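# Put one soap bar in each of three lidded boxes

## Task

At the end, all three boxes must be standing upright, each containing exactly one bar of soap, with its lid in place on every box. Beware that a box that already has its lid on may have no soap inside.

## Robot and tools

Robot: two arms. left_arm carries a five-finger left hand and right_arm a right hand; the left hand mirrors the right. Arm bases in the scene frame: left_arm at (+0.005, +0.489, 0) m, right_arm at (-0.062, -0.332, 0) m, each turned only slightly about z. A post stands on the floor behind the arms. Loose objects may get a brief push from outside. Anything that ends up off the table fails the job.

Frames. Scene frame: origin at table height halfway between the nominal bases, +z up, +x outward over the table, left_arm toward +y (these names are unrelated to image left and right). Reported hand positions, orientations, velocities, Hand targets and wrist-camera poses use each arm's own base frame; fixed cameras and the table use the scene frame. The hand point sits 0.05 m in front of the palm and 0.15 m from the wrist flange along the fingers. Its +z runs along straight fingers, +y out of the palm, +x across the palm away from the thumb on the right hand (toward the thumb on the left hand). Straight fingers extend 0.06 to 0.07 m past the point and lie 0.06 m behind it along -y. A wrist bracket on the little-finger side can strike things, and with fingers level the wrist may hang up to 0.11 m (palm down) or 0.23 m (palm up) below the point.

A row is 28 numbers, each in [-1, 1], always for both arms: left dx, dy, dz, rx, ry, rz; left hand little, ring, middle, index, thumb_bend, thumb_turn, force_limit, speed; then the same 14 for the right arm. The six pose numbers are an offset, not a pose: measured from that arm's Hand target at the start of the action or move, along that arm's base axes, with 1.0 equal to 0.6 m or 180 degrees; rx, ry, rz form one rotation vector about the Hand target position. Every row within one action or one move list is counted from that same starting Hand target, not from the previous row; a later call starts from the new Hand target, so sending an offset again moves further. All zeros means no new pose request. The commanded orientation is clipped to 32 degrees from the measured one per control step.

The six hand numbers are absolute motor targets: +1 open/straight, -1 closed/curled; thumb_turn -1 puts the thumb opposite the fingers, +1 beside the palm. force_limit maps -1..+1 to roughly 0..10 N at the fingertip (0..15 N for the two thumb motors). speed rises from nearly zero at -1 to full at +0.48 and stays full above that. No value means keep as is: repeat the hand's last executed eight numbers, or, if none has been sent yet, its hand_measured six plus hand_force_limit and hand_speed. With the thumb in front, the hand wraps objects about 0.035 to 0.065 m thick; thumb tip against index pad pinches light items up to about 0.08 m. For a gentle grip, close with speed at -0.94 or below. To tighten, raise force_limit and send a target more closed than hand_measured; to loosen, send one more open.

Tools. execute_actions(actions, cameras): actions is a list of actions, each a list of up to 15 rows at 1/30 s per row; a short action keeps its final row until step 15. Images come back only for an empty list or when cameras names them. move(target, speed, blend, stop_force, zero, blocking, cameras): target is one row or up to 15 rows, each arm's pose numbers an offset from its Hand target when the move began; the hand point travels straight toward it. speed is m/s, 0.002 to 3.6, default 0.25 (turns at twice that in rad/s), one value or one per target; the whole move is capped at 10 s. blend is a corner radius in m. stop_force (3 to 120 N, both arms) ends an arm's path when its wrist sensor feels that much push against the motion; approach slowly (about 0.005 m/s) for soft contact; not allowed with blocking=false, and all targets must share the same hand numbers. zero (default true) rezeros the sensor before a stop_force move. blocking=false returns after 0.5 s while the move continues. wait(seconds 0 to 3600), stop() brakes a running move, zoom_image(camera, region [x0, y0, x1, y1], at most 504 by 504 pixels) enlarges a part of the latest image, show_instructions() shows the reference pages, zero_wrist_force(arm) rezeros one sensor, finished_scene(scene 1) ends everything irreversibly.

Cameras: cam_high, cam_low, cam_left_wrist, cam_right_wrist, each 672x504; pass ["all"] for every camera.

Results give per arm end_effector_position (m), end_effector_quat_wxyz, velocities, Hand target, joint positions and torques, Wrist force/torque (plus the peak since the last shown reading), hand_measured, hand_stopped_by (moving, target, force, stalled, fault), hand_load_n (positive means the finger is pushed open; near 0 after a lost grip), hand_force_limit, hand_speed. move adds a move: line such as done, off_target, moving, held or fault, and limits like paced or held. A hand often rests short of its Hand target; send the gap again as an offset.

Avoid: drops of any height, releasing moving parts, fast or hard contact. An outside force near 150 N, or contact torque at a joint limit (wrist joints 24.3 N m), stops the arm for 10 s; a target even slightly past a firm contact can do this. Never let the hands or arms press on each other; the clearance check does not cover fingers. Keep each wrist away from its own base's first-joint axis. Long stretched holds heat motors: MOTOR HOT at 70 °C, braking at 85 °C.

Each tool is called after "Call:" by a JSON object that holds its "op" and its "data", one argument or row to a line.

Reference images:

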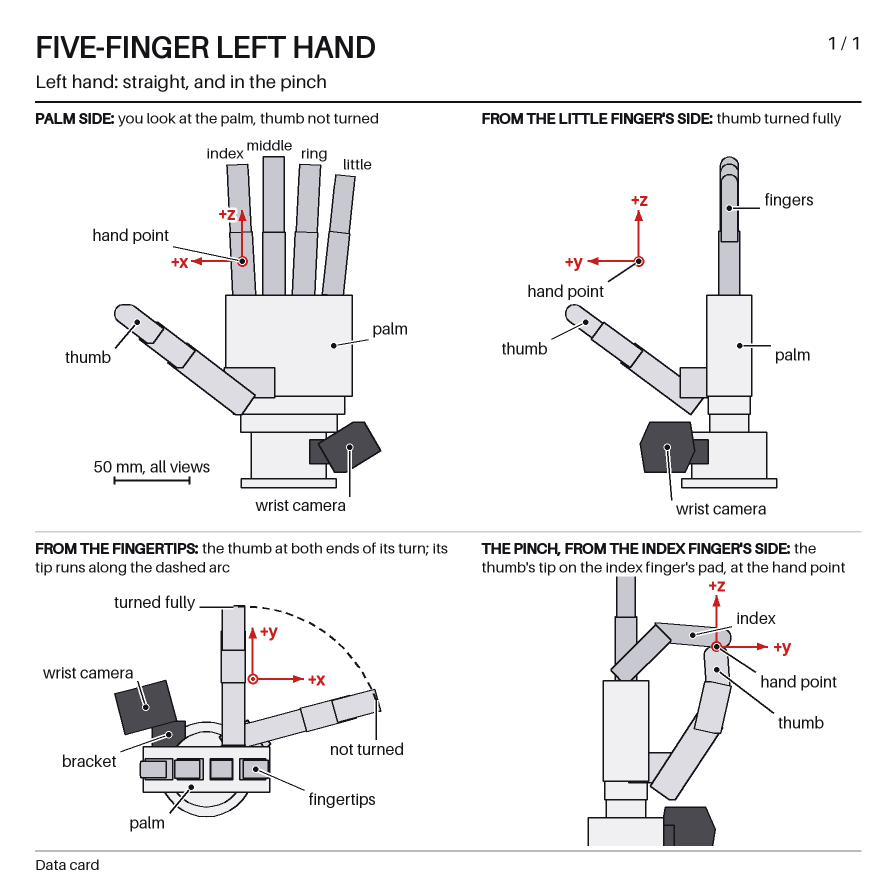

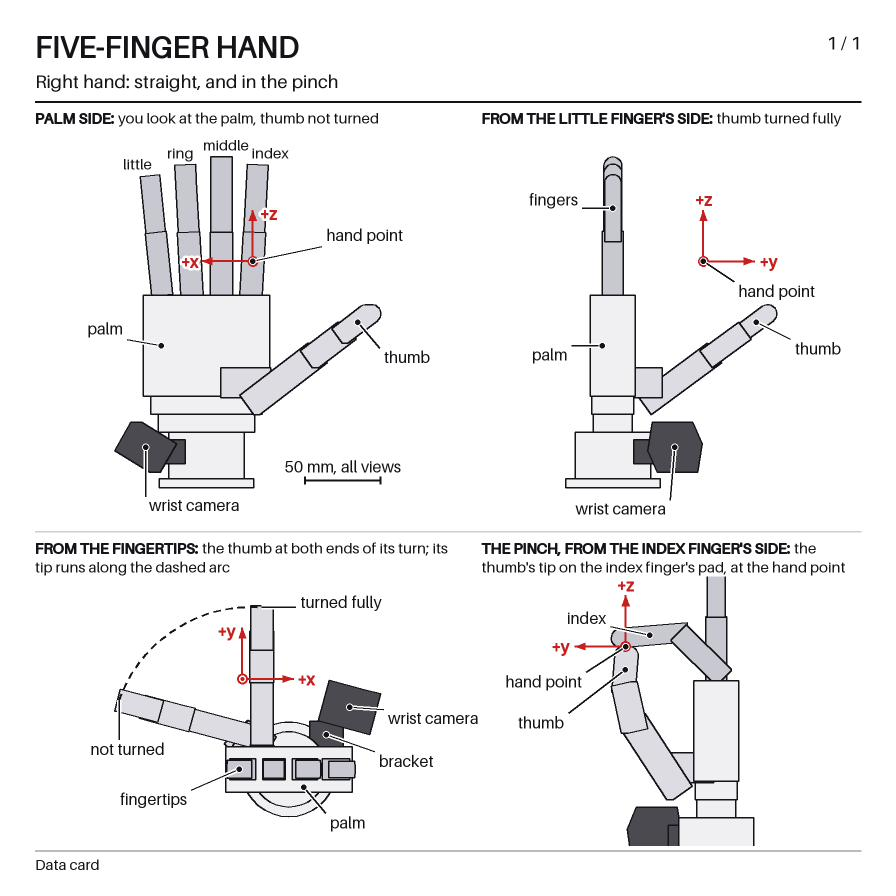

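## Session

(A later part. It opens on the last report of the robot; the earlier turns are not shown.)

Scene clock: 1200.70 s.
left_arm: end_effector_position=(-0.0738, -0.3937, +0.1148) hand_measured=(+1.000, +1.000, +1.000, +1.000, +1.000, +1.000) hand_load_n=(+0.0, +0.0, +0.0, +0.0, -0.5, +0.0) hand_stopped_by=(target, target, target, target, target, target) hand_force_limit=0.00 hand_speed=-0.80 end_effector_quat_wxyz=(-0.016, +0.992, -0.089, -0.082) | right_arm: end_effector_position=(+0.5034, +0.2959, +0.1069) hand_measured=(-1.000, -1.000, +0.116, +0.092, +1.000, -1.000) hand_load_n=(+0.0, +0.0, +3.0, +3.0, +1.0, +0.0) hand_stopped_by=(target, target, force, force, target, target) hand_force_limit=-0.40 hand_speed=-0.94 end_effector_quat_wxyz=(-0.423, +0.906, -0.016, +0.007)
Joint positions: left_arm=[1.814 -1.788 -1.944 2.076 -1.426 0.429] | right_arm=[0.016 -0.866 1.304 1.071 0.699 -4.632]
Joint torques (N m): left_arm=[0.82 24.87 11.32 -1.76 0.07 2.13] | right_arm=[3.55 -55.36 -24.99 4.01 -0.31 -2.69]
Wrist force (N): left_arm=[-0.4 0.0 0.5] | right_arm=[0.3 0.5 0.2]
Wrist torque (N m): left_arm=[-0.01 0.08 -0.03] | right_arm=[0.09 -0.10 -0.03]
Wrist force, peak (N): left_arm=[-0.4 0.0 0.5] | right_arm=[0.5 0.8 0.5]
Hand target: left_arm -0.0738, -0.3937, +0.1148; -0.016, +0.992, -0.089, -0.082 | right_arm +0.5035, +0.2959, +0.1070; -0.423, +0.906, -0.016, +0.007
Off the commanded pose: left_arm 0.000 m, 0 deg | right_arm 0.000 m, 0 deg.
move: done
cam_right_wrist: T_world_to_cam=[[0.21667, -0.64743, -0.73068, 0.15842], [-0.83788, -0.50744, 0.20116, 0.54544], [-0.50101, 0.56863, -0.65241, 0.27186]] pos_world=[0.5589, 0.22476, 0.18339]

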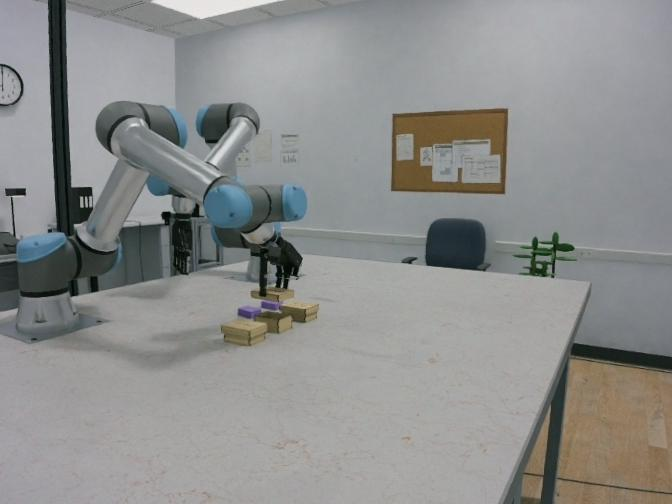

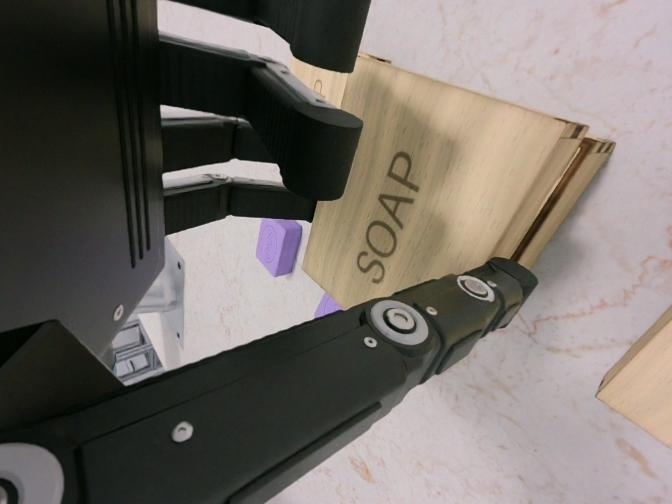

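Call:
{"op": "move", "data": {
  "target": [
    [0,0,0,0,0,0,1,1,1,1,1,1,0,-0.8,0.2165,-0.0078,0,0,0,0,-1,-1,-0.2,-0.2,1,-1,-0.4,-0.94],
    [0,0,0,0,0,0,1,1,1,1,1,1,0,-0.8,0.2165,-0.0078,-0.12,0,0,0,-1,-1,-0.2,-0.2,1,-1,-0.4,-0.94]
  ],
  "speed": 0.12,
  "blend": 0.02
}}

Call:
{"op": "move", "data": {
  "target": [0,0,0,0,0,0,1,1,1,1,1,1,0,-0.8,0,0,-0.02,0,0,0,-1,-1,-0.2,-0.2,1,-1,-0.4,-0.94],
  "speed": 0.01,
  "stop_force": 3,
  "cameras": ["cam_low","cam_right_wrist"]
}}

Call:
{"op": "zoom_image", "data": {
  "camera": "cam_low",
  "region": [280, 290, 380, 370]
}}

Call:
{"op": "zoom_image", "data": {
  "camera": "cam_right_wrist",
  "region": [480, 90, 620, 280]
}}

Scene clock: 1212.80 s.
left_arm: end_effector_position=(-0.0738, -0.3937, +0.1148) hand_measured=(+1.000, +1.000, +1.000, +1.000, +1.000, +1.000) hand_load_n=(+0.0, +0.0, +0.0, +0.0, +0.0, +0.0) hand_stopped_by=(target, target, target, target, target, target) hand_force_limit=0.00 hand_speed=-0.80 end_effector_quat_wxyz=(-0.016, +0.992, -0.089, -0.082) | right_arm: end_effector_position=(+0.6333, +0.2912, +0.0351) hand_measured=(-1.000, -1.000, +0.116, +0.092, +1.000, -1.000) hand_load_n=(+0.0, +0.0, +3.5, +3.5, +1.0, +0.0) hand_stopped_by=(target, target, force, force, target, target) hand_force_limit=-0.40 hand_speed=-0.94 end_effector_quat_wxyz=(-0.423, +0.906, -0.016, +0.007)
Joint positions: left_arm=[1.814 -1.788 -1.944 2.076 -1.426 0.429] | right_arm=[0.006 -0.459 0.728 1.253 0.698 -4.648]
Joint torques (N m): left_arm=[0.43 25.17 11.38 -1.8 0.06 2.21] | right_arm=[9.93 -46.98 -5.03 0.58 -0.36 2.09]
Wrist force (N): left_arm=[-0.1 0.0 0.4] | right_arm=[0.3 0.6 0.1]
Wrist torque (N m): left_arm=[-0.01 0.03 -0.01] | right_arm=[0.09 -0.07 0.04]
Wrist force, peak (N): left_arm=[-0.1 0.2 0.6] | right_arm=[0.2 1.0 0.5]
Hand target: left_arm -0.0738, -0.3937, +0.1148; -0.016, +0.992, -0.089, -0.082 | right_arm +0.6334, +0.2912, +0.0350; -0.423, +0.906, -0.016, +0.007
Off the commanded pose: left_arm 0.000 m, 0 deg | right_arm 0.000 m, 0 deg.
move: done

Scene clock: 1214.90 s.
left_arm: end_effector_position=(-0.0738, -0.3937, +0.1148) hand_measured=(+1.000, +1.000, +1.000, +1.000, +1.000, +1.000) hand_load_n=(+0.0, +0.0, +0.0, +0.0, +0.0, +0.0) hand_stopped_by=(target, target, target, target, target, target) hand_force_limit=0.00 hand_speed=-0.80 end_effector_quat_wxyz=(-0.016, +0.992, -0.089, -0.082) | right_arm: end_effector_position=(+0.6333, +0.2912, +0.0271) hand_measured=(-1.000, -1.000, +0.116, +0.092, +1.000, -1.000) hand_load_n=(+0.0, +0.0, +3.5, +3.5, +1.0, +0.0) hand_stopped_by=(target, target, force, force, target, target) hand_force_limit=-0.40 hand_speed=-0.94 end_effector_quat_wxyz=(-0.423, +0.906, -0.016, +0.007)
Joint positions: left_arm=[1.814 -1.788 -1.944 2.076 -1.426 0.429] | right_arm=[0.006 -0.452 0.734 1.24 0.698 -4.648]
Joint torques (N m): left_arm=[0.35 25.02 11.41 -1.84 0.07 2.23] | right_arm=[7.21 -66.77 -27.38 3.82 0.4 1.92]
Wrist force (N): left_arm=[-0.1 -0.1 0.5] | right_arm=[0.0 0.1 -0.2]
Wrist torque (N m): left_arm=[-0.03 0.03 -0.01] | right_arm=[0.05 -0.06 0.01]
Wrist force, peak (N): left_arm=[-0.2 -0.1 0.6] | right_arm=[0.4 -7.9 -5.4]
Hand target: left_arm -0.0738, -0.3937, +0.1148; -0.016, +0.992, -0.089, -0.082 | right_arm +0.6334, +0.2912, +0.0271; -0.423, +0.906, -0.016, +0.007 (not the last commanded pose)
Off the commanded pose: left_arm 0.000 m, 0 deg | right_arm 0.004 m, 0 deg.
move: contact (right_arm)
cam_right_wrist: T_world_to_cam=[[0.21681, -0.64735, -0.73071, 0.06879], [-0.83784, -0.50754, 0.20105, 0.66805], [-0.50101, 0.56863, -0.65241, 0.2876]] pos_world=[0.6889, 0.22006, 0.10359]

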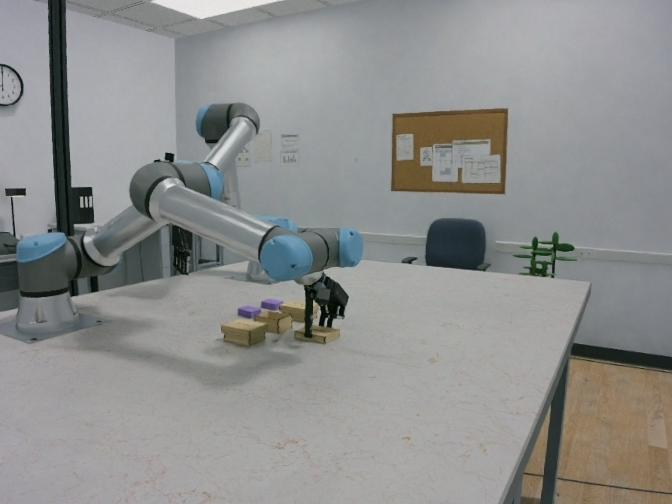

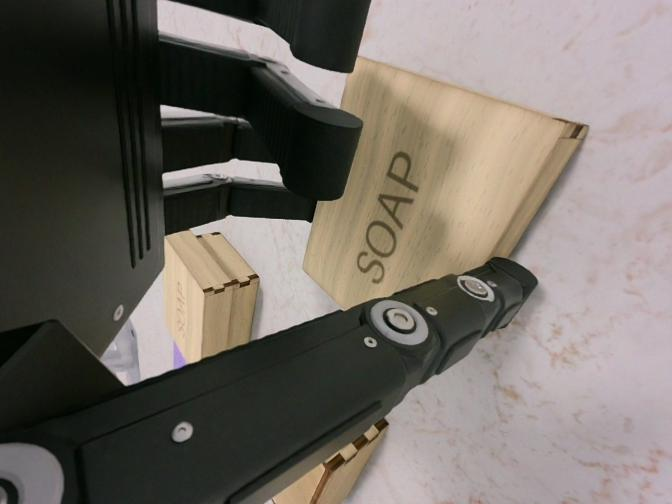

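Scaled by 5.040 from the camera's image (finer frame: 960x720).

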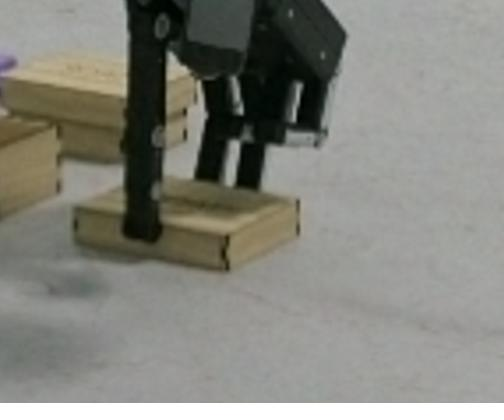

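Scaled by 2.653 from the camera's image (finer frame: 960x720).

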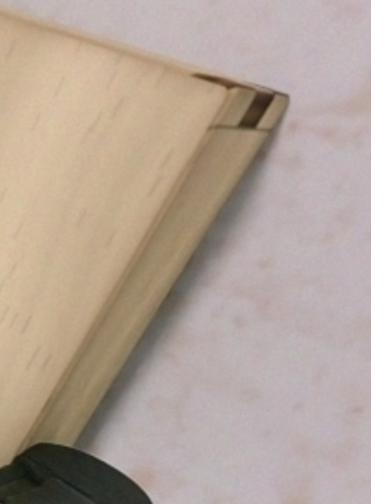

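Call:
{"op": "move", "data": {
  "target": [0,0,0,0,0,0,1,1,1,1,1,1,0,-0.8,0,0,0,0,0,0,-1,-1,0.18,0.2,1,-1,-0.4,-0.85]
}}

Call:
{"op": "move", "data": {
  "target": [
    [0,0,0,0,0,0,1,1,1,1,1,1,0,-0.8,0,-0.005,0.004,0,0,0,-1,-1,0.18,0.2,1,-1,-0.4,-0.85],
    [0,0,0,0,0,0,1,1,1,1,1,1,0,-0.8,0,-0.005,0.15,0,0,0,-1,-1,0.18,0.2,1,-1,-0.4,-0.85]
  ],
  "speed": [0.03,0.12],
  "blend": 0.002,
  "cameras": ["cam_low","cam_high"]
}}

Call:
{"op": "zoom_image", "data": {
  "camera": "cam_low",
  "region": [210, 270, 360, 370]
}}

Call:
{"op": "zoom_image", "data": {
  "camera": "cam_high",
  "region": [230, 160, 390, 320]
}}

Scene clock: 1228.30 s.
left_arm: end_effector_position=(-0.0738, -0.3937, +0.1148) hand_measured=(+1.000, +1.000, +1.000, +1.000, +1.000, +1.000) hand_load_n=(+0.0, +0.5, +0.0, +0.0, +0.0, +0.0) hand_stopped_by=(target, target, target, target, target, target) hand_force_limit=0.00 hand_speed=-0.80 end_effector_quat_wxyz=(-0.016, +0.992, -0.089, -0.082) | right_arm: end_effector_position=(+0.6334, +0.2912, +0.0271) hand_measured=(-1.000, -1.000, +0.180, +0.200, +1.000, -1.000) hand_load_n=(+0.0, +0.0, +0.0, +0.0, +0.0, +0.0) hand_stopped_by=(target, target, target, target, target, target) hand_force_limit=-0.40 hand_speed=-0.85 end_effector_quat_wxyz=(-0.423, +0.906, -0.016, +0.007)
Joint positions: left_arm=[1.814 -1.788 -1.944 2.076 -1.426 0.429] | right_arm=[0.006 -0.452 0.734 1.24 0.698 -4.648]
Joint torques (N m): left_arm=[0.53 24.96 11.59 -1.79 0.08 2.21] | right_arm=[1.02 -65.2 -26.5 3.43 1.22 1.9]
Wrist force (N): left_arm=[0.1 -0.1 0.3] | right_arm=[0.5 0.2 0.0]
Wrist torque (N m): left_arm=[-0.02 -0.01 0.01] | right_arm=[0.04 -0.12 0.03]
Wrist force, peak (N): left_arm=[-0.2 0.0 0.6] | right_arm=[-0.1 0.1 -1.3]
Hand target: left_arm -0.0738, -0.3937, +0.1148; -0.016, +0.992, -0.089, -0.082 | right_arm +0.6334, +0.2912, +0.0271; -0.423, +0.906, -0.016, +0.007
Off the commanded pose: left_arm 0.000 m, 0 deg | right_arm 0.000 m, 0 deg.
move: done

Scene clock: 1229.70 s.
left_arm: end_effector_position=(-0.0738, -0.3937, +0.1148) hand_measured=(+1.000, +1.000, +1.000, +1.000, +1.000, +1.000) hand_load_n=(+0.0, +0.0, +0.0, +0.0, +0.0, +0.0) hand_stopped_by=(target, target, target, target, target, target) hand_force_limit=0.00 hand_speed=-0.80 end_effector_quat_wxyz=(-0.016, +0.992, -0.089, -0.082) | right_arm: end_effector_position=(+0.6333, +0.2882, +0.1171) hand_measured=(-1.000, -1.000, +0.180, +0.200, +1.000, -1.000) hand_load_n=(+0.0, +0.0, +0.0, +0.0, +0.0, +0.0) hand_stopped_by=(target, target, target, target, target, target) hand_force_limit=-0.40 hand_speed=-0.85 end_effector_quat_wxyz=(-0.423, +0.906, -0.016, +0.007)
Joint positions: left_arm=[1.814 -1.788 -1.944 2.076 -1.426 0.429] | right_arm=[0.001 -0.52 0.636 1.411 0.698 -4.655]
Joint torques (N m): left_arm=[0.71 24.97 11.37 -1.9 0.05 2.25] | right_arm=[-6.11 -66.46 -28.62 3.74 0.61 -2.96]
Wrist force (N): left_arm=[-0.2 0.1 0.4] | right_arm=[0.5 0.3 0.1]
Wrist torque (N m): left_arm=[0.00 0.05 -0.02] | right_arm=[0.06 -0.11 0.07]
Wrist force, peak (N): left_arm=[-0.1 0.0 0.5] | right_arm=[0.4 0.9 0.4]
Hand target: left_arm -0.0738, -0.3937, +0.1148; -0.016, +0.992, -0.089, -0.082 | right_arm +0.6334, +0.2882, +0.1171; -0.423, +0.906, -0.016, +0.007
Off the commanded pose: left_arm 0.000 m, 0 deg | right_arm 0.000 m, 0 deg.
move: done; blend cut to 0.0019 m at target 1
Images, in order (width x height): cam_high 672x504, cam_low 672x504.

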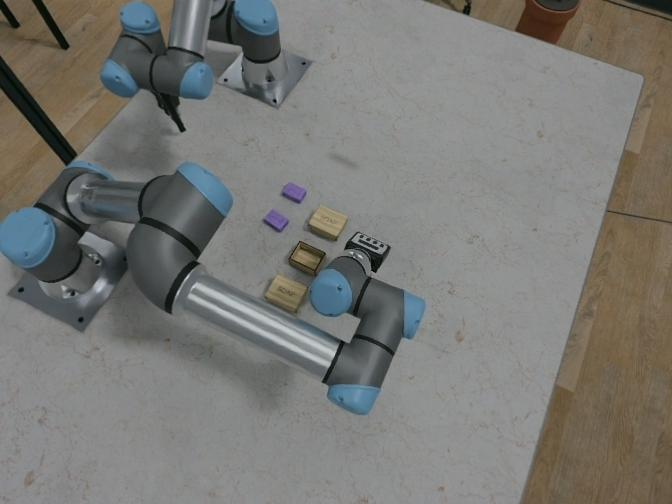

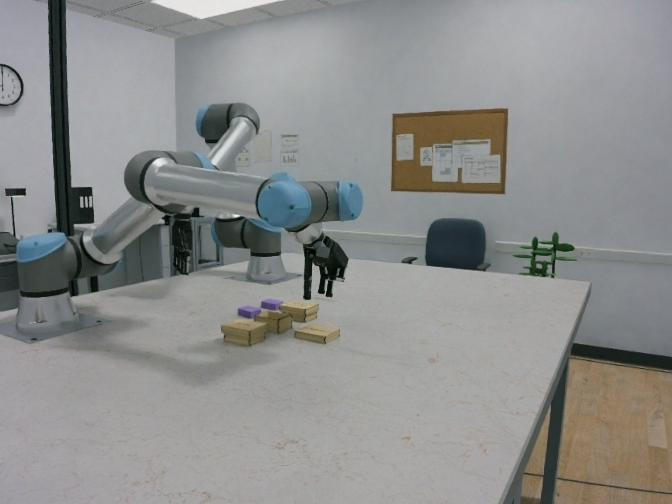

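Scaled by 3.360 from the camera's image (finer frame: 960x720).

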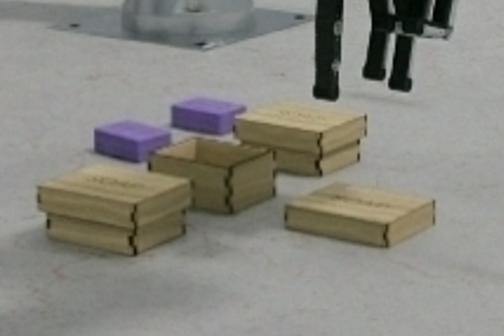

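Scaled by 3.150 from the camera's image (finer frame: 960x720).

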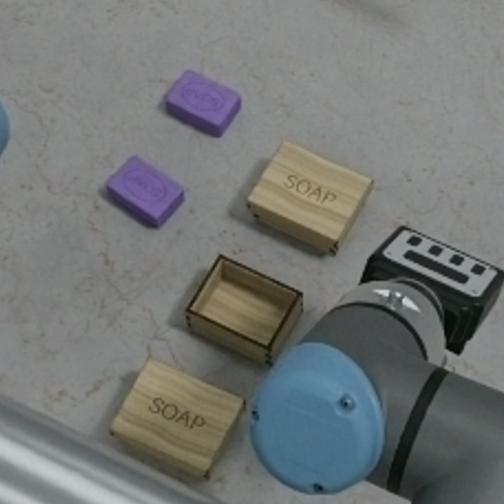

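Call:
{"op": "move", "data": {
  "target": [0,0,0,0,0,0,1,1,1,1,1,1,0,-0.8,-0.4207,0.1113,0.0383,0.0111,-0.0012,-0.0444,-1,-1,0.3,0.3,0.66,-1,-0.4,0],
  "speed": 0.2,
  "cameras": ["cam_right_wrist"]
}}

Call:
{"op": "zoom_image", "data": {
  "camera": "cam_right_wrist",
  "region": [400, 90, 600, 290]
}}

Scene clock: 1241.23 s.
left_arm: end_effector_position=(-0.0738, -0.3937, +0.1148) hand_measured=(+1.000, +1.000, +1.000, +1.000, +1.000, +1.000) hand_load_n=(+0.0, +0.0, +0.0, +0.0, -0.5, +0.0) hand_stopped_by=(target, target, target, target, target, target) hand_force_limit=0.00 hand_speed=-0.80 end_effector_quat_wxyz=(-0.016, +0.992, -0.089, -0.082) | right_arm: end_effector_position=(+0.3810, +0.3550, +0.1401) hand_measured=(-1.000, -1.000, +0.300, +0.300, +0.660, -1.000) hand_load_n=(+0.0, +0.0, +0.0, +0.0, +0.0, +0.0) hand_stopped_by=(target, target, target, target, target, target) hand_force_limit=-0.40 hand_speed=0.00 end_effector_quat_wxyz=(-0.437, +0.895, -0.079, +0.038)
Joint positions: left_arm=[1.814 -1.788 -1.944 2.076 -1.426 0.429] | right_arm=[0.147 -1.206 1.685 0.706 0.725 -4.214]
Joint torques (N m): left_arm=[0.34 24.86 11.33 -1.85 -0.03 2.12] | right_arm=[8.85 -41.55 -3.23 -0.02 1.74 2.32]
Wrist force (N): left_arm=[0.0 0.0 0.3] | right_arm=[0.2 0.3 -0.1]
Wrist torque (N m): left_arm=[-0.02 0.01 0.00] | right_arm=[0.10 -0.06 -0.03]
Wrist force, peak (N): left_arm=[0.1 -0.1 0.6] | right_arm=[1.1 0.7 -0.1]
Hand target: left_arm -0.0738, -0.3937, +0.1148; -0.016, +0.992, -0.089, -0.082 | right_arm +0.3809, +0.3550, +0.1401; -0.437, +0.895, -0.079, +0.038
Off the commanded pose: left_arm 0.000 m, 0 deg | right_arm 0.000 m, 0 deg.
move: done
cam_right_wrist: T_world_to_cam=[[0.12932, -0.64565, -0.75261, 0.28315], [-0.90138, -0.39286, 0.18214, 0.45237], [-0.41326, 0.65483, -0.63278, 0.13178]] pos_world=[0.4256, 0.27424, 0.2141]

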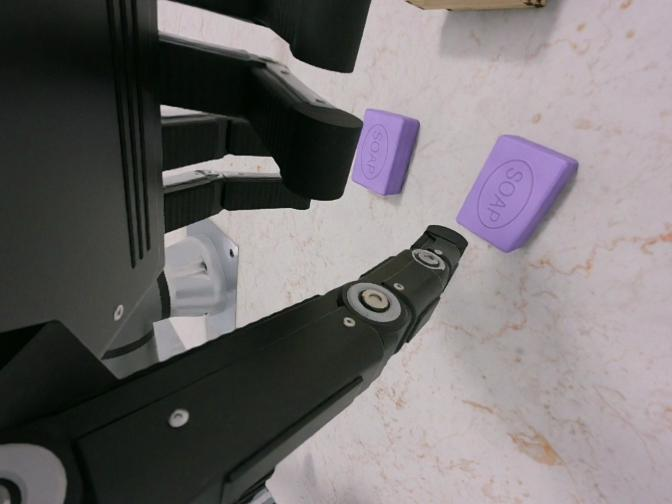

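Scaled by 2.520 from the camera's image (finer frame: 960x720).

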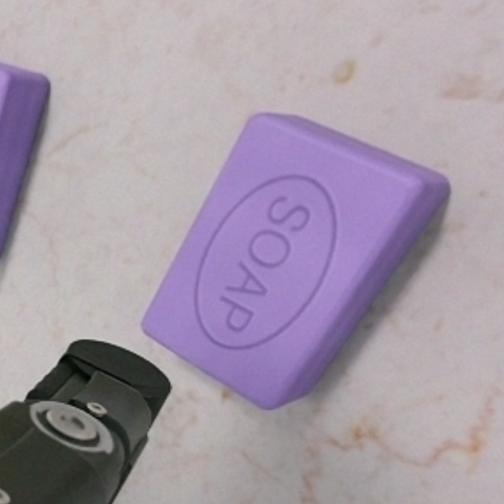

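Call:
{"op": "move", "data": {
  "target": [
    [0,0,0,0,0,0,1,1,1,1,1,1,0,-0.8,-0.0082,-0.0135,-0.12,0,0,-0.004,-1,-1,0.3,0.3,0.66,-1,-0.4,0],
    [0,0,0,0,0,0,1,1,1,1,1,1,0,-0.8,-0.0082,-0.0135,-0.186,0,0,-0.004,-1,-1,0.3,0.3,0.66,-1,-0.4,0],
    [0,0,0,0,0,0,1,1,1,1,1,1,0,-0.8,-0.0060,-0.002,-0.186,0,0,-0.004,-1,-1,0.3,0.3,0.66,-1,-0.4,0]
  ],
  "speed": [0.12,0.04,0.03],
  "stop_force": 5,
  "cameras": ["cam_low","cam_right_wrist"]
}}

Call:
{"op": "zoom_image", "data": {
  "camera": "cam_low",
  "region": [200, 250, 320, 350]
}}

Call:
{"op": "zoom_image", "data": {
  "camera": "cam_right_wrist",
  "region": [280, 80, 520, 300]
}}

Scene clock: 1290.27 s.
left_arm: end_effector_position=(-0.0738, -0.3937, +0.1148) hand_measured=(+1.000, +1.000, +1.000, +1.000, +1.000, +1.000) hand_load_n=(+0.0, +0.0, +0.0, +0.0, +0.0, +0.0) hand_stopped_by=(target, target, target, target, target, target) hand_force_limit=0.00 hand_speed=-0.80 end_effector_quat_wxyz=(-0.016, +0.992, -0.089, -0.082) | right_arm: end_effector_position=(+0.3773, +0.3538, +0.0285) hand_measured=(-1.000, -1.000, +0.300, +0.300, +0.660, -1.000) hand_load_n=(+0.0, +0.0, +0.0, +0.0, +0.0, +0.0) hand_stopped_by=(target, target, target, target, target, target) hand_force_limit=-0.40 hand_speed=0.00 end_effector_quat_wxyz=(-0.437, +0.895, -0.084, +0.041)
Joint positions: left_arm=[1.814 -1.788 -1.944 2.076 -1.426 0.429] | right_arm=[0.146 -1.067 1.813 0.426 0.73 -4.198]
Joint torques (N m): left_arm=[0.47 25.41 10.67 -1.8 0.02 2.23] | right_arm=[9.24 -25.46 -24.31 0.21 1.6 2.02]
Wrist force (N): left_arm=[-0.2 -0.1 0.5] | right_arm=[0.2 0.2 -0.3]
Wrist torque (N m): left_arm=[-0.03 0.04 -0.01] | right_arm=[0.07 -0.07 -0.02]
Wrist force, peak (N): left_arm=[-0.1 0.0 0.6] | right_arm=[0.4 1.0 -0.2]
Hand target: left_arm -0.0738, -0.3937, +0.1148; -0.016, +0.992, -0.089, -0.082 | right_arm +0.3773, +0.3538, +0.0285; -0.437, +0.895, -0.084, +0.041
Off the commanded pose: left_arm 0.000 m, 0 deg | right_arm 0.000 m, 0 deg.
move: done
cam_right_wrist: T_world_to_cam=[[0.12123, -0.64719, -0.75263, 0.20249], [-0.90632, -0.3814, 0.18199, 0.46675], [-0.40484, 0.66005, -0.6328, 0.05538]] pos_world=[0.4209, 0.27252, 0.1025]

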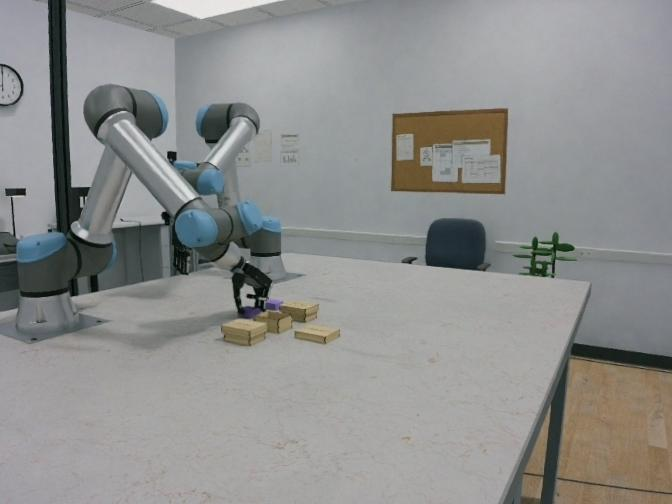

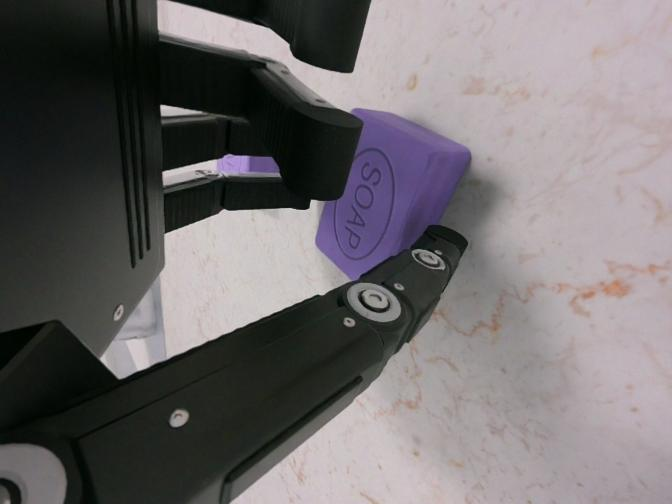

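Scaled by 4.200 from the camera's image (finer frame: 960x720).

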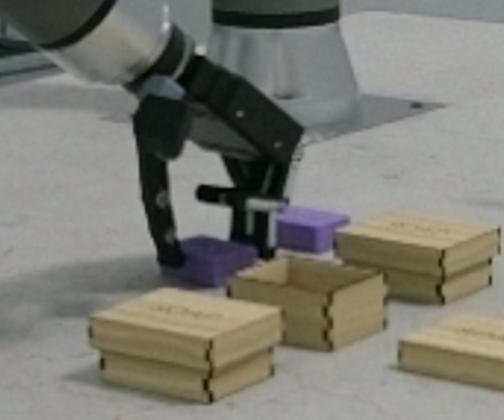

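Scaled by 2.100 from the camera's image (finer frame: 960x720).

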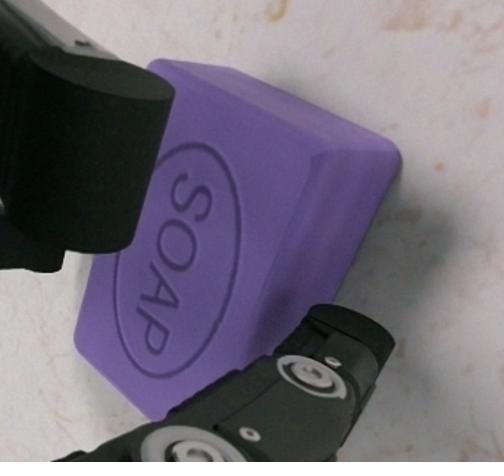

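Call:
{"op": "move", "data": {
  "target": [0,0,0,0,0,0,1,1,1,1,1,1,0,-0.8,0,0,0,0,0,0,-1,-1,-0.25,-0.25,0.66,-1,-0.3,-0.94]
}}

Call:
{"op": "move", "data": {
  "target": [0,0,0,0,0,0,1,1,1,1,1,1,0,-0.8,0,0,0.15,0,0,0,-1,-1,-0.25,-0.25,0.66,-1,-0.3,-0.94],
  "speed": 0.08,
  "cameras": ["cam_low","cam_right_wrist"]
}}

Call:
{"op": "zoom_image", "data": {
  "camera": "cam_low",
  "region": [200, 220, 320, 350]
}}

Call:
{"op": "zoom_image", "data": {
  "camera": "cam_right_wrist",
  "region": [310, 100, 500, 290]
}}

Scene clock: 1300.07 s.
left_arm: end_effector_position=(-0.0738, -0.3937, +0.1148) hand_measured=(+1.000, +1.000, +1.000, +1.000, +1.000, +1.000) hand_load_n=(+0.0, +0.5, +0.0, +0.0, -0.5, +0.0) hand_stopped_by=(target, target, target, target, target, target) hand_force_limit=0.00 hand_speed=-0.80 end_effector_quat_wxyz=(-0.016, +0.992, -0.089, -0.082) | right_arm: end_effector_position=(+0.3773, +0.3538, +0.0285) hand_measured=(-1.000, -1.000, -0.014, -0.054, +0.662, -1.000) hand_load_n=(+0.0, +0.0, +2.0, +4.0, +6.5, -0.5) hand_stopped_by=(target, target, force, force, target, target) hand_force_limit=-0.30 hand_speed=-0.94 end_effector_quat_wxyz=(-0.437, +0.895, -0.084, +0.041)
Joint positions: left_arm=[1.814 -1.788 -1.944 2.076 -1.426 0.429] | right_arm=[0.146 -1.067 1.813 0.426 0.73 -4.198]
Joint torques (N m): left_arm=[0.54 24.87 11.2 -1.78 0.05 2.22] | right_arm=[9.18 -25.16 -23.2 0.36 1.58 2.09]
Wrist force (N): left_arm=[0.1 0.2 0.5] | right_arm=[0.0 -0.2 -0.5]
Wrist torque (N m): left_arm=[0.00 0.00 0.00] | right_arm=[0.06 -0.05 -0.03]
Wrist force, peak (N): left_arm=[-0.1 -0.2 0.6] | right_arm=[0.3 0.6 -0.5]
Hand target: left_arm -0.0738, -0.3937, +0.1148; -0.016, +0.992, -0.089, -0.082 | right_arm +0.3773, +0.3538, +0.0285; -0.437, +0.895, -0.084, +0.041
Off the commanded pose: left_arm 0.000 m, 0 deg | right_arm 0.000 m, 0 deg.
move: done

Scene clock: 1301.70 s.
left_arm: end_effector_position=(-0.0738, -0.3937, +0.1148) hand_measured=(+1.000, +1.000, +1.000, +1.000, +1.000, +1.000) hand_load_n=(+0.0, +0.0, +0.0, +0.0, +0.0, +0.0) hand_stopped_by=(target, target, target, target, target, target) hand_force_limit=0.00 hand_speed=-0.80 end_effector_quat_wxyz=(-0.016, +0.992, -0.089, -0.082) | right_arm: end_effector_position=(+0.3773, +0.3538, +0.1184) hand_measured=(-1.000, -1.000, -0.014, -0.054, +0.662, -1.000) hand_load_n=(+0.0, +0.0, +2.0, +3.5, +6.5, -1.0) hand_stopped_by=(target, target, force, force, target, target) hand_force_limit=-0.30 hand_speed=-0.94 end_effector_quat_wxyz=(-0.437, +0.895, -0.084, +0.041)
Joint positions: left_arm=[1.814 -1.788 -1.944 2.076 -1.426 0.429] | right_arm=[0.146 -1.196 1.73 0.639 0.73 -4.198]
Joint torques (N m): left_arm=[0.91 25.15 11.39 -1.76 -0.04 2.26] | right_arm=[-6.23 -42.41 -24.85 3.04 -0.45 -2.92]
Wrist force (N): left_arm=[-0.2 0.0 0.3] | right_arm=[0.3 0.7 0.1]
Wrist torque (N m): left_arm=[-0.01 0.03 -0.01] | right_arm=[0.11 -0.07 0.01]
Wrist force, peak (N): left_arm=[-0.1 0.0 0.5] | right_arm=[0.4 1.2 0.4]
Hand target: left_arm -0.0738, -0.3937, +0.1148; -0.016, +0.992, -0.089, -0.082 | right_arm +0.3773, +0.3538, +0.1185; -0.437, +0.895, -0.084, +0.041
Off the commanded pose: left_arm 0.000 m, 0 deg | right_arm 0.000 m, 0 deg.
move: done
cam_right_wrist: T_world_to_cam=[[0.12116, -0.64722, -0.75261, 0.27019], [-0.90633, -0.38136, 0.18205, 0.45037], [-0.40484, 0.66005, -0.6328, 0.11227]] pos_world=[0.4209, 0.27252, 0.1924]

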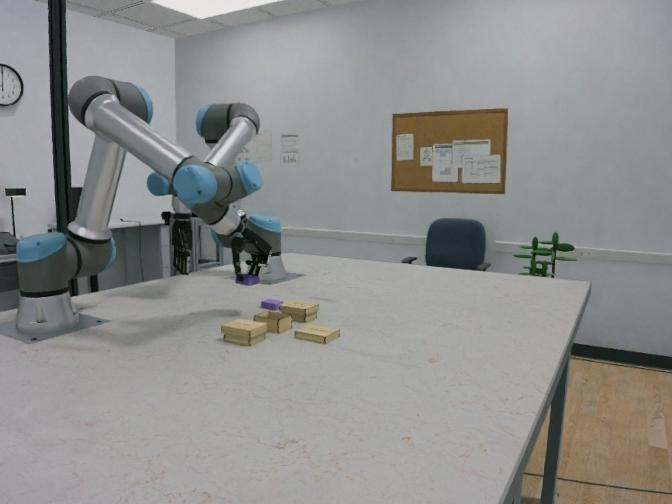

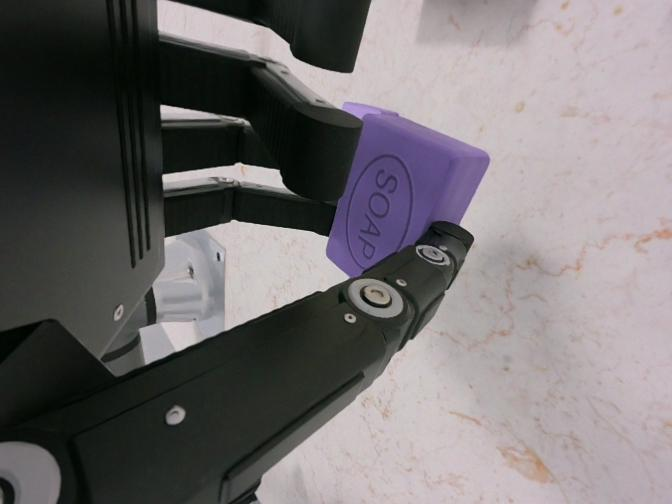

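Scaled by 3.877 from the camera's image (finer frame: 960x720).

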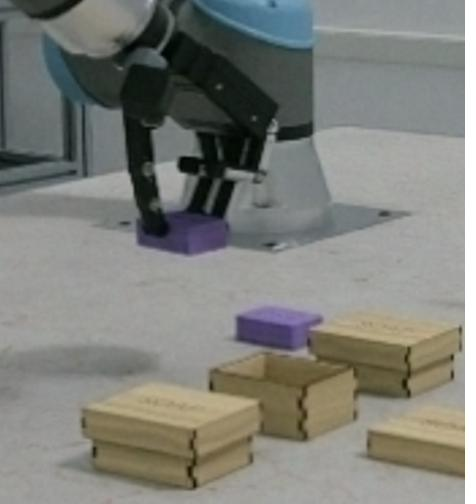

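Scaled by 2.653 from the camera's image (finer frame: 960x720).

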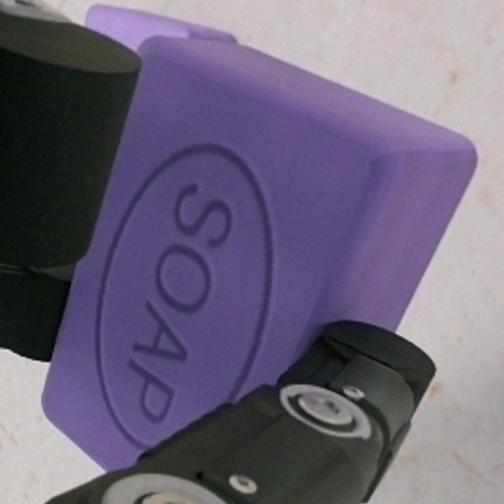

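Call:
{"op": "move", "data": {
  "target": [
    [0,0,0,0,0,0,1,1,1,1,1,1,0,-0.8,0.2083,-0.1062,0,0,0,0.0483,-1,-1,-0.25,-0.25,0.66,-1,-0.3,-0.94],
    [0,0,0,0,0,0,1,1,1,1,1,1,0,-0.8,0.2083,-0.1062,-0.05,0,0,0.0483,-1,-1,-0.25,-0.25,0.66,-1,-0.3,-0.94]
  ],
  "speed": 0.12,
  "blend": 0.02,
  "cameras": ["cam_low","cam_right_wrist"]
}}

Call:
{"op": "zoom_image", "data": {
  "camera": "cam_right_wrist",
  "region": [290, 60, 630, 400]
}}

Call:
{"op": "zoom_image", "data": {
  "camera": "cam_low",
  "region": [220, 260, 320, 350]
}}

Scene clock: 1339.37 s.
left_arm: end_effector_position=(-0.0738, -0.3937, +0.1148) hand_measured=(+1.000, +1.000, +1.000, +1.000, +1.000, +1.000) hand_load_n=(+0.0, +0.0, +0.0, +0.0, +0.0, +0.0) hand_stopped_by=(target, target, target, target, target, target) hand_force_limit=0.00 hand_speed=-0.80 end_effector_quat_wxyz=(-0.016, +0.992, -0.089, -0.082) | right_arm: end_effector_position=(+0.5023, +0.2901, +0.0887) hand_measured=(-1.000, -1.000, -0.014, -0.054, +0.662, -1.000) hand_load_n=(+0.0, +0.0, +2.5, +3.5, +6.5, -1.0) hand_stopped_by=(target, target, force, force, target, target) hand_force_limit=-0.30 hand_speed=-0.94 end_effector_quat_wxyz=(-0.439, +0.898, -0.016, +0.008)
Joint positions: left_arm=[1.814 -1.788 -1.944 2.076 -1.426 0.429] | right_arm=[-0.009 -0.847 1.346 1.037 0.662 -4.668]
Joint torques (N m): left_arm=[0.37 24.8 11.09 -1.87 -0.01 2.27] | right_arm=[-5.61 -37.05 -3.19 0.89 -3.75 -2.84]
Wrist force (N): left_arm=[-0.1 0.1 0.6] | right_arm=[0.2 0.6 0.2]
Wrist torque (N m): left_arm=[-0.01 0.04 -0.01] | right_arm=[0.09 -0.08 0.06]
Wrist force, peak (N): left_arm=[-0.1 0.1 0.6] | right_arm=[0.2 1.3 0.7]
Hand target: left_arm -0.0738, -0.3937, +0.1148; -0.016, +0.992, -0.089, -0.082 | right_arm +0.5023, +0.2901, +0.0885; -0.439, +0.898, -0.016, +0.008
Off the commanded pose: left_arm 0.000 m, 0 deg | right_arm 0.000 m, 0 deg.
move: done; blend cut to 0.015 m at target 1
cam_right_wrist: T_world_to_cam=[[0.21761, -0.62145, -0.75262, 0.13553], [-0.83829, -0.51395, 0.18199, 0.54909], [-0.49991, 0.59131, -0.6328, 0.25383]] pos_world=[0.5577, 0.21633, 0.1627]

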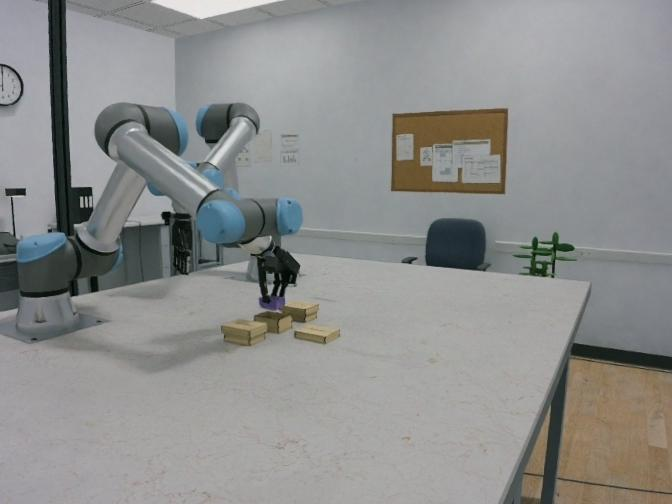

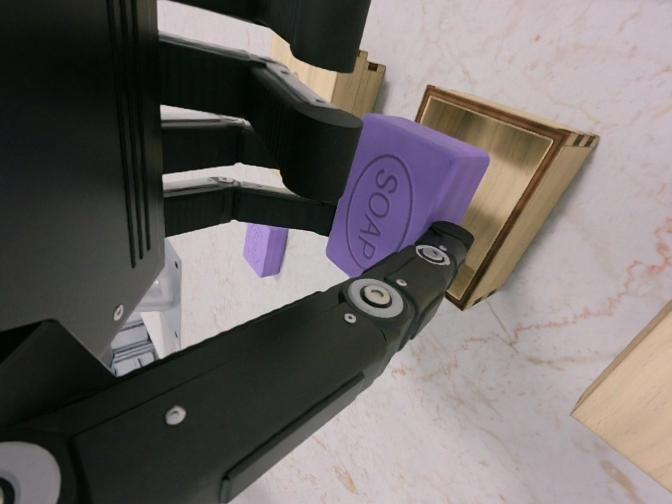

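Scaled by 1.482 from the camera's image (finer frame: 960x720).

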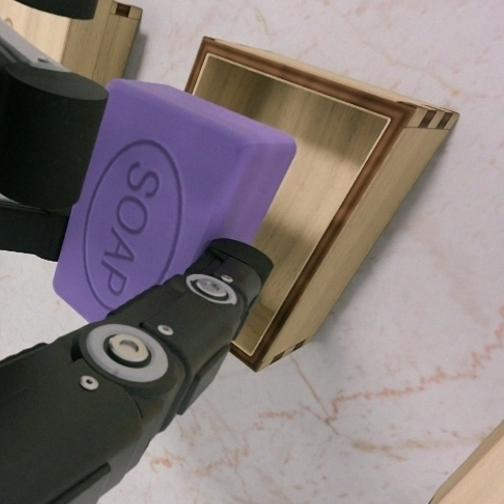

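Scaled by 5.040 from the camera's image (finer frame: 960x720).

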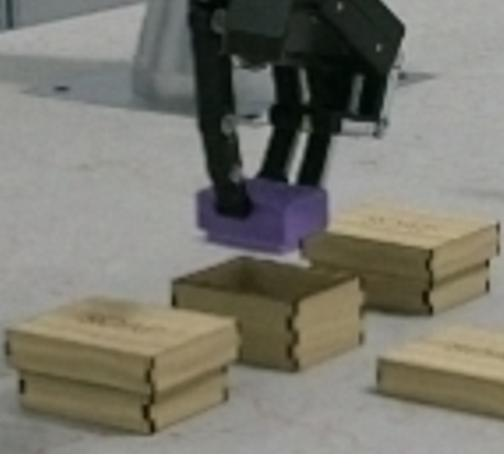

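Call:
{"op": "move", "data": {
  "target": [0,0,0,0,0,0,1,1,1,1,1,1,0,-0.8,0,-0.0013,-0.0497,0,0,0,-1,-1,-0.25,-0.25,0.66,-1,-0.3,-0.94],
  "speed": 0.04,
  "stop_force": 4,
  "cameras": ["cam_low","cam_right_wrist"]
}}

Call:
{"op": "zoom_image", "data": {
  "camera": "cam_right_wrist",
  "region": [290, 60, 630, 400]
}}

Call:
{"op": "zoom_image", "data": {
  "camera": "cam_low",
  "region": [220, 260, 320, 350]
}}

Scene clock: 1364.03 s.
left_arm: end_effector_position=(-0.0738, -0.3937, +0.1148) hand_measured=(+1.000, +1.000, +1.000, +1.000, +1.000, +1.000) hand_load_n=(+0.0, +0.0, +0.0, +0.0, -0.5, +0.5) hand_stopped_by=(target, target, target, target, target, target) hand_force_limit=0.00 hand_speed=-0.80 end_effector_quat_wxyz=(-0.016, +0.992, -0.089, -0.082) | right_arm: end_effector_position=(+0.5023, +0.2893, +0.0587) hand_measured=(-1.000, -1.000, -0.014, -0.054, +0.662, -1.000) hand_load_n=(+0.0, +0.0, +2.5, +3.5, +6.5, -0.5) hand_stopped_by=(target, target, force, force, target, target) hand_force_limit=-0.30 hand_speed=-0.94 end_effector_quat_wxyz=(-0.439, +0.898, -0.016, +0.008)
Joint positions: left_arm=[1.814 -1.788 -1.944 2.076 -1.426 0.429] | right_arm=[-0.01 -0.811 1.368 0.981 0.662 -4.67]
Joint torques (N m): left_arm=[0.54 25.12 10.82 -1.81 -0.07 2.27] | right_arm=[-5.18 -36.47 -3.25 0.89 -3.78 -2.5]
Wrist force (N): left_arm=[-0.2 -0.1 0.4] | right_arm=[0.4 0.7 0.3]
Wrist torque (N m): left_arm=[-0.02 0.04 -0.01] | right_arm=[0.07 -0.10 0.07]
Wrist force, peak (N): left_arm=[-0.2 -0.1 0.7] | right_arm=[0.5 0.7 0.6]
Hand target: left_arm -0.0738, -0.3937, +0.1148; -0.016, +0.992, -0.089, -0.082 | right_arm +0.5023, +0.2893, +0.0587; -0.439, +0.898, -0.016, +0.008
Off the commanded pose: left_arm 0.000 m, 0 deg | right_arm 0.000 m, 0 deg.
move: done
cam_right_wrist: T_world_to_cam=[[0.2176, -0.62144, -0.75264, 0.11246], [-0.83825, -0.514, 0.18205, 0.55411], [-0.49999, 0.59128, -0.63277, 0.23537]] pos_world=[0.5577, 0.21553, 0.1327]

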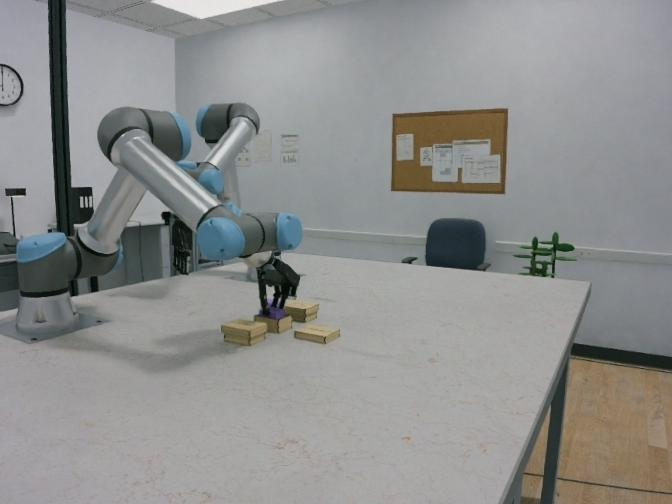

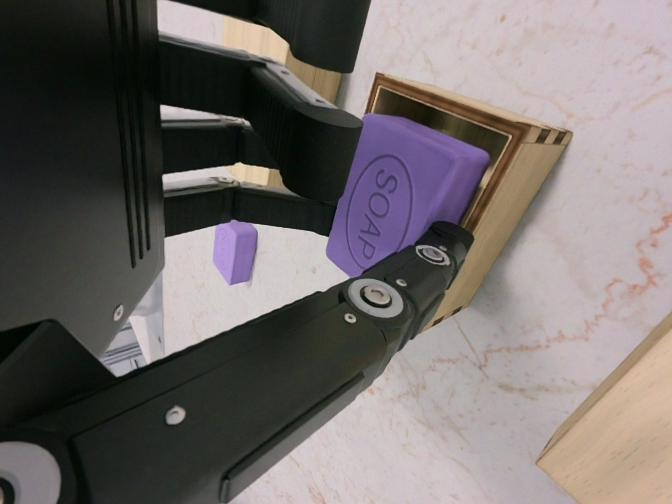

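Scaled by 1.482 from the camera's image (finer frame: 960x720).

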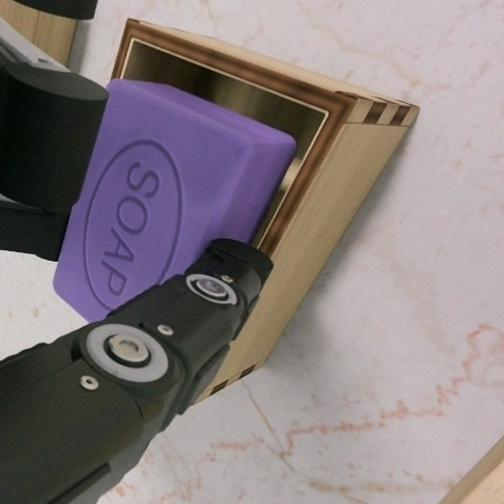

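Scaled by 5.040 from the camera's image (finer frame: 960x720).

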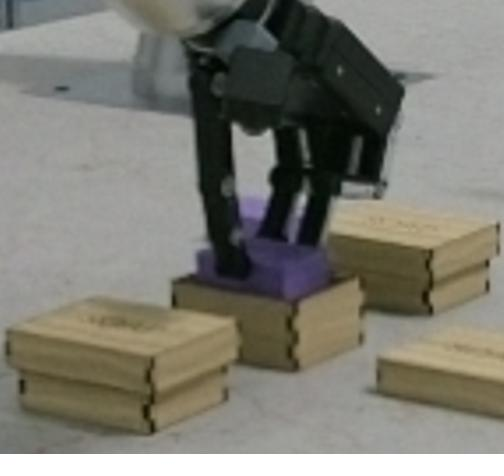

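Call:
{"op": "move", "data": {
  "target": [0,0,0,0,0,0,1,1,1,1,1,1,0,-0.8,0,0,0,0,0,0,-1,-1,0.12,0.12,0.95,-1,-0.3,0.5],
  "cameras": ["cam_low","cam_right_wrist"]
}}

Call:
{"op": "zoom_image", "data": {
  "camera": "cam_right_wrist",
  "region": [290, 60, 630, 400]
}}

Scene clock: 1372.23 s.
left_arm: end_effector_position=(-0.0738, -0.3937, +0.1148) hand_measured=(+1.000, +1.000, +1.000, +1.000, +1.000, +1.000) hand_load_n=(+0.0, +0.0, +0.0, +0.0, +0.0, +0.0) hand_stopped_by=(target, target, target, target, target, target) hand_force_limit=0.00 hand_speed=-0.80 end_effector_quat_wxyz=(-0.016, +0.992, -0.089, -0.082) | right_arm: end_effector_position=(+0.5023, +0.2893, +0.0587) hand_measured=(-1.000, -1.000, +0.120, +0.120, +0.950, -1.000) hand_load_n=(+0.0, +0.0, -2.5, +0.0, +0.0, +0.0) hand_stopped_by=(target, target, target, target, target, target) hand_force_limit=-0.30 hand_speed=0.50 end_effector_quat_wxyz=(-0.439, +0.898, -0.016, +0.008)
Joint positions: left_arm=[1.814 -1.788 -1.944 2.076 -1.426 0.429] | right_arm=[-0.01 -0.811 1.368 0.981 0.662 -4.67]
Joint torques (N m): left_arm=[0.56 25.34 11.22 -1.9 0.01 2.27] | right_arm=[-2.45 -36.63 -3.29 0.99 3.2 0.07]
Wrist force (N): left_arm=[0.0 -0.1 0.4] | right_arm=[0.5 -9.0 -7.0]
Wrist torque (N m): left_arm=[-0.03 0.02 0.00] | right_arm=[0.08 0.12 -0.16]
Wrist force, peak (N): left_arm=[-0.2 -0.1 0.7] | right_arm=[0.5 -10.3 -7.2]
Hand target: left_arm -0.0738, -0.3937, +0.1148; -0.016, +0.992, -0.089, -0.082 | right_arm +0.5023, +0.2893, +0.0587; -0.439, +0.898, -0.016, +0.008
Off the commanded pose: left_arm 0.000 m, 0 deg | right_arm 0.000 m, 0 deg.
move: done
cam_right_wrist: T_world_to_cam=[[0.21761, -0.62145, -0.75262, 0.11245], [-0.83829, -0.51395, 0.18199, 0.55413], [-0.49991, 0.59131, -0.6328, 0.23532]] pos_world=[0.5577, 0.21553, 0.1327]

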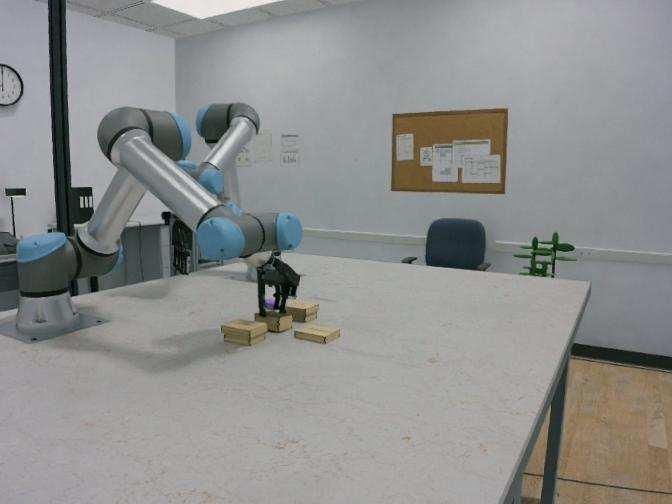

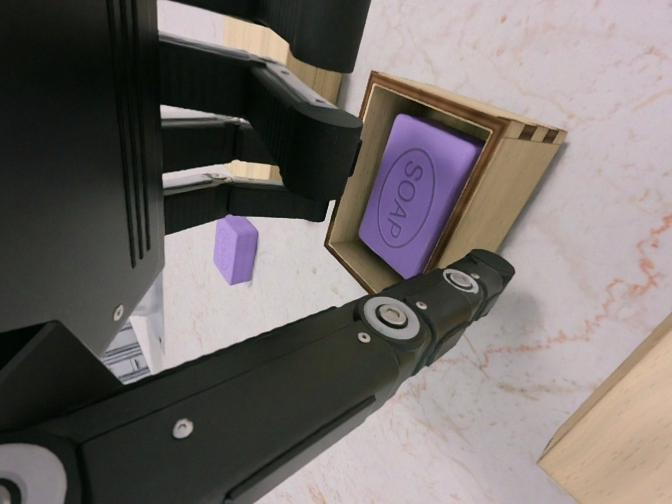

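Scaled by 1.482 from the camera's image (finer frame: 960x720).

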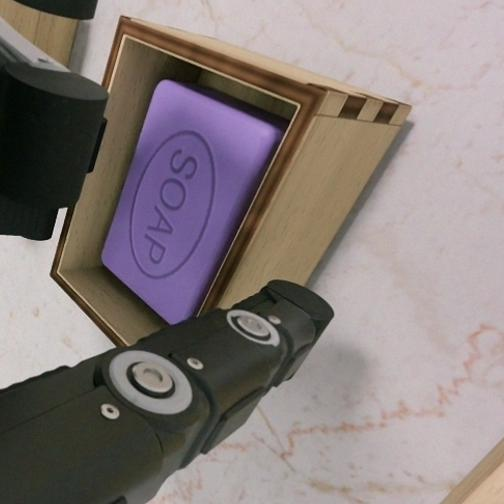

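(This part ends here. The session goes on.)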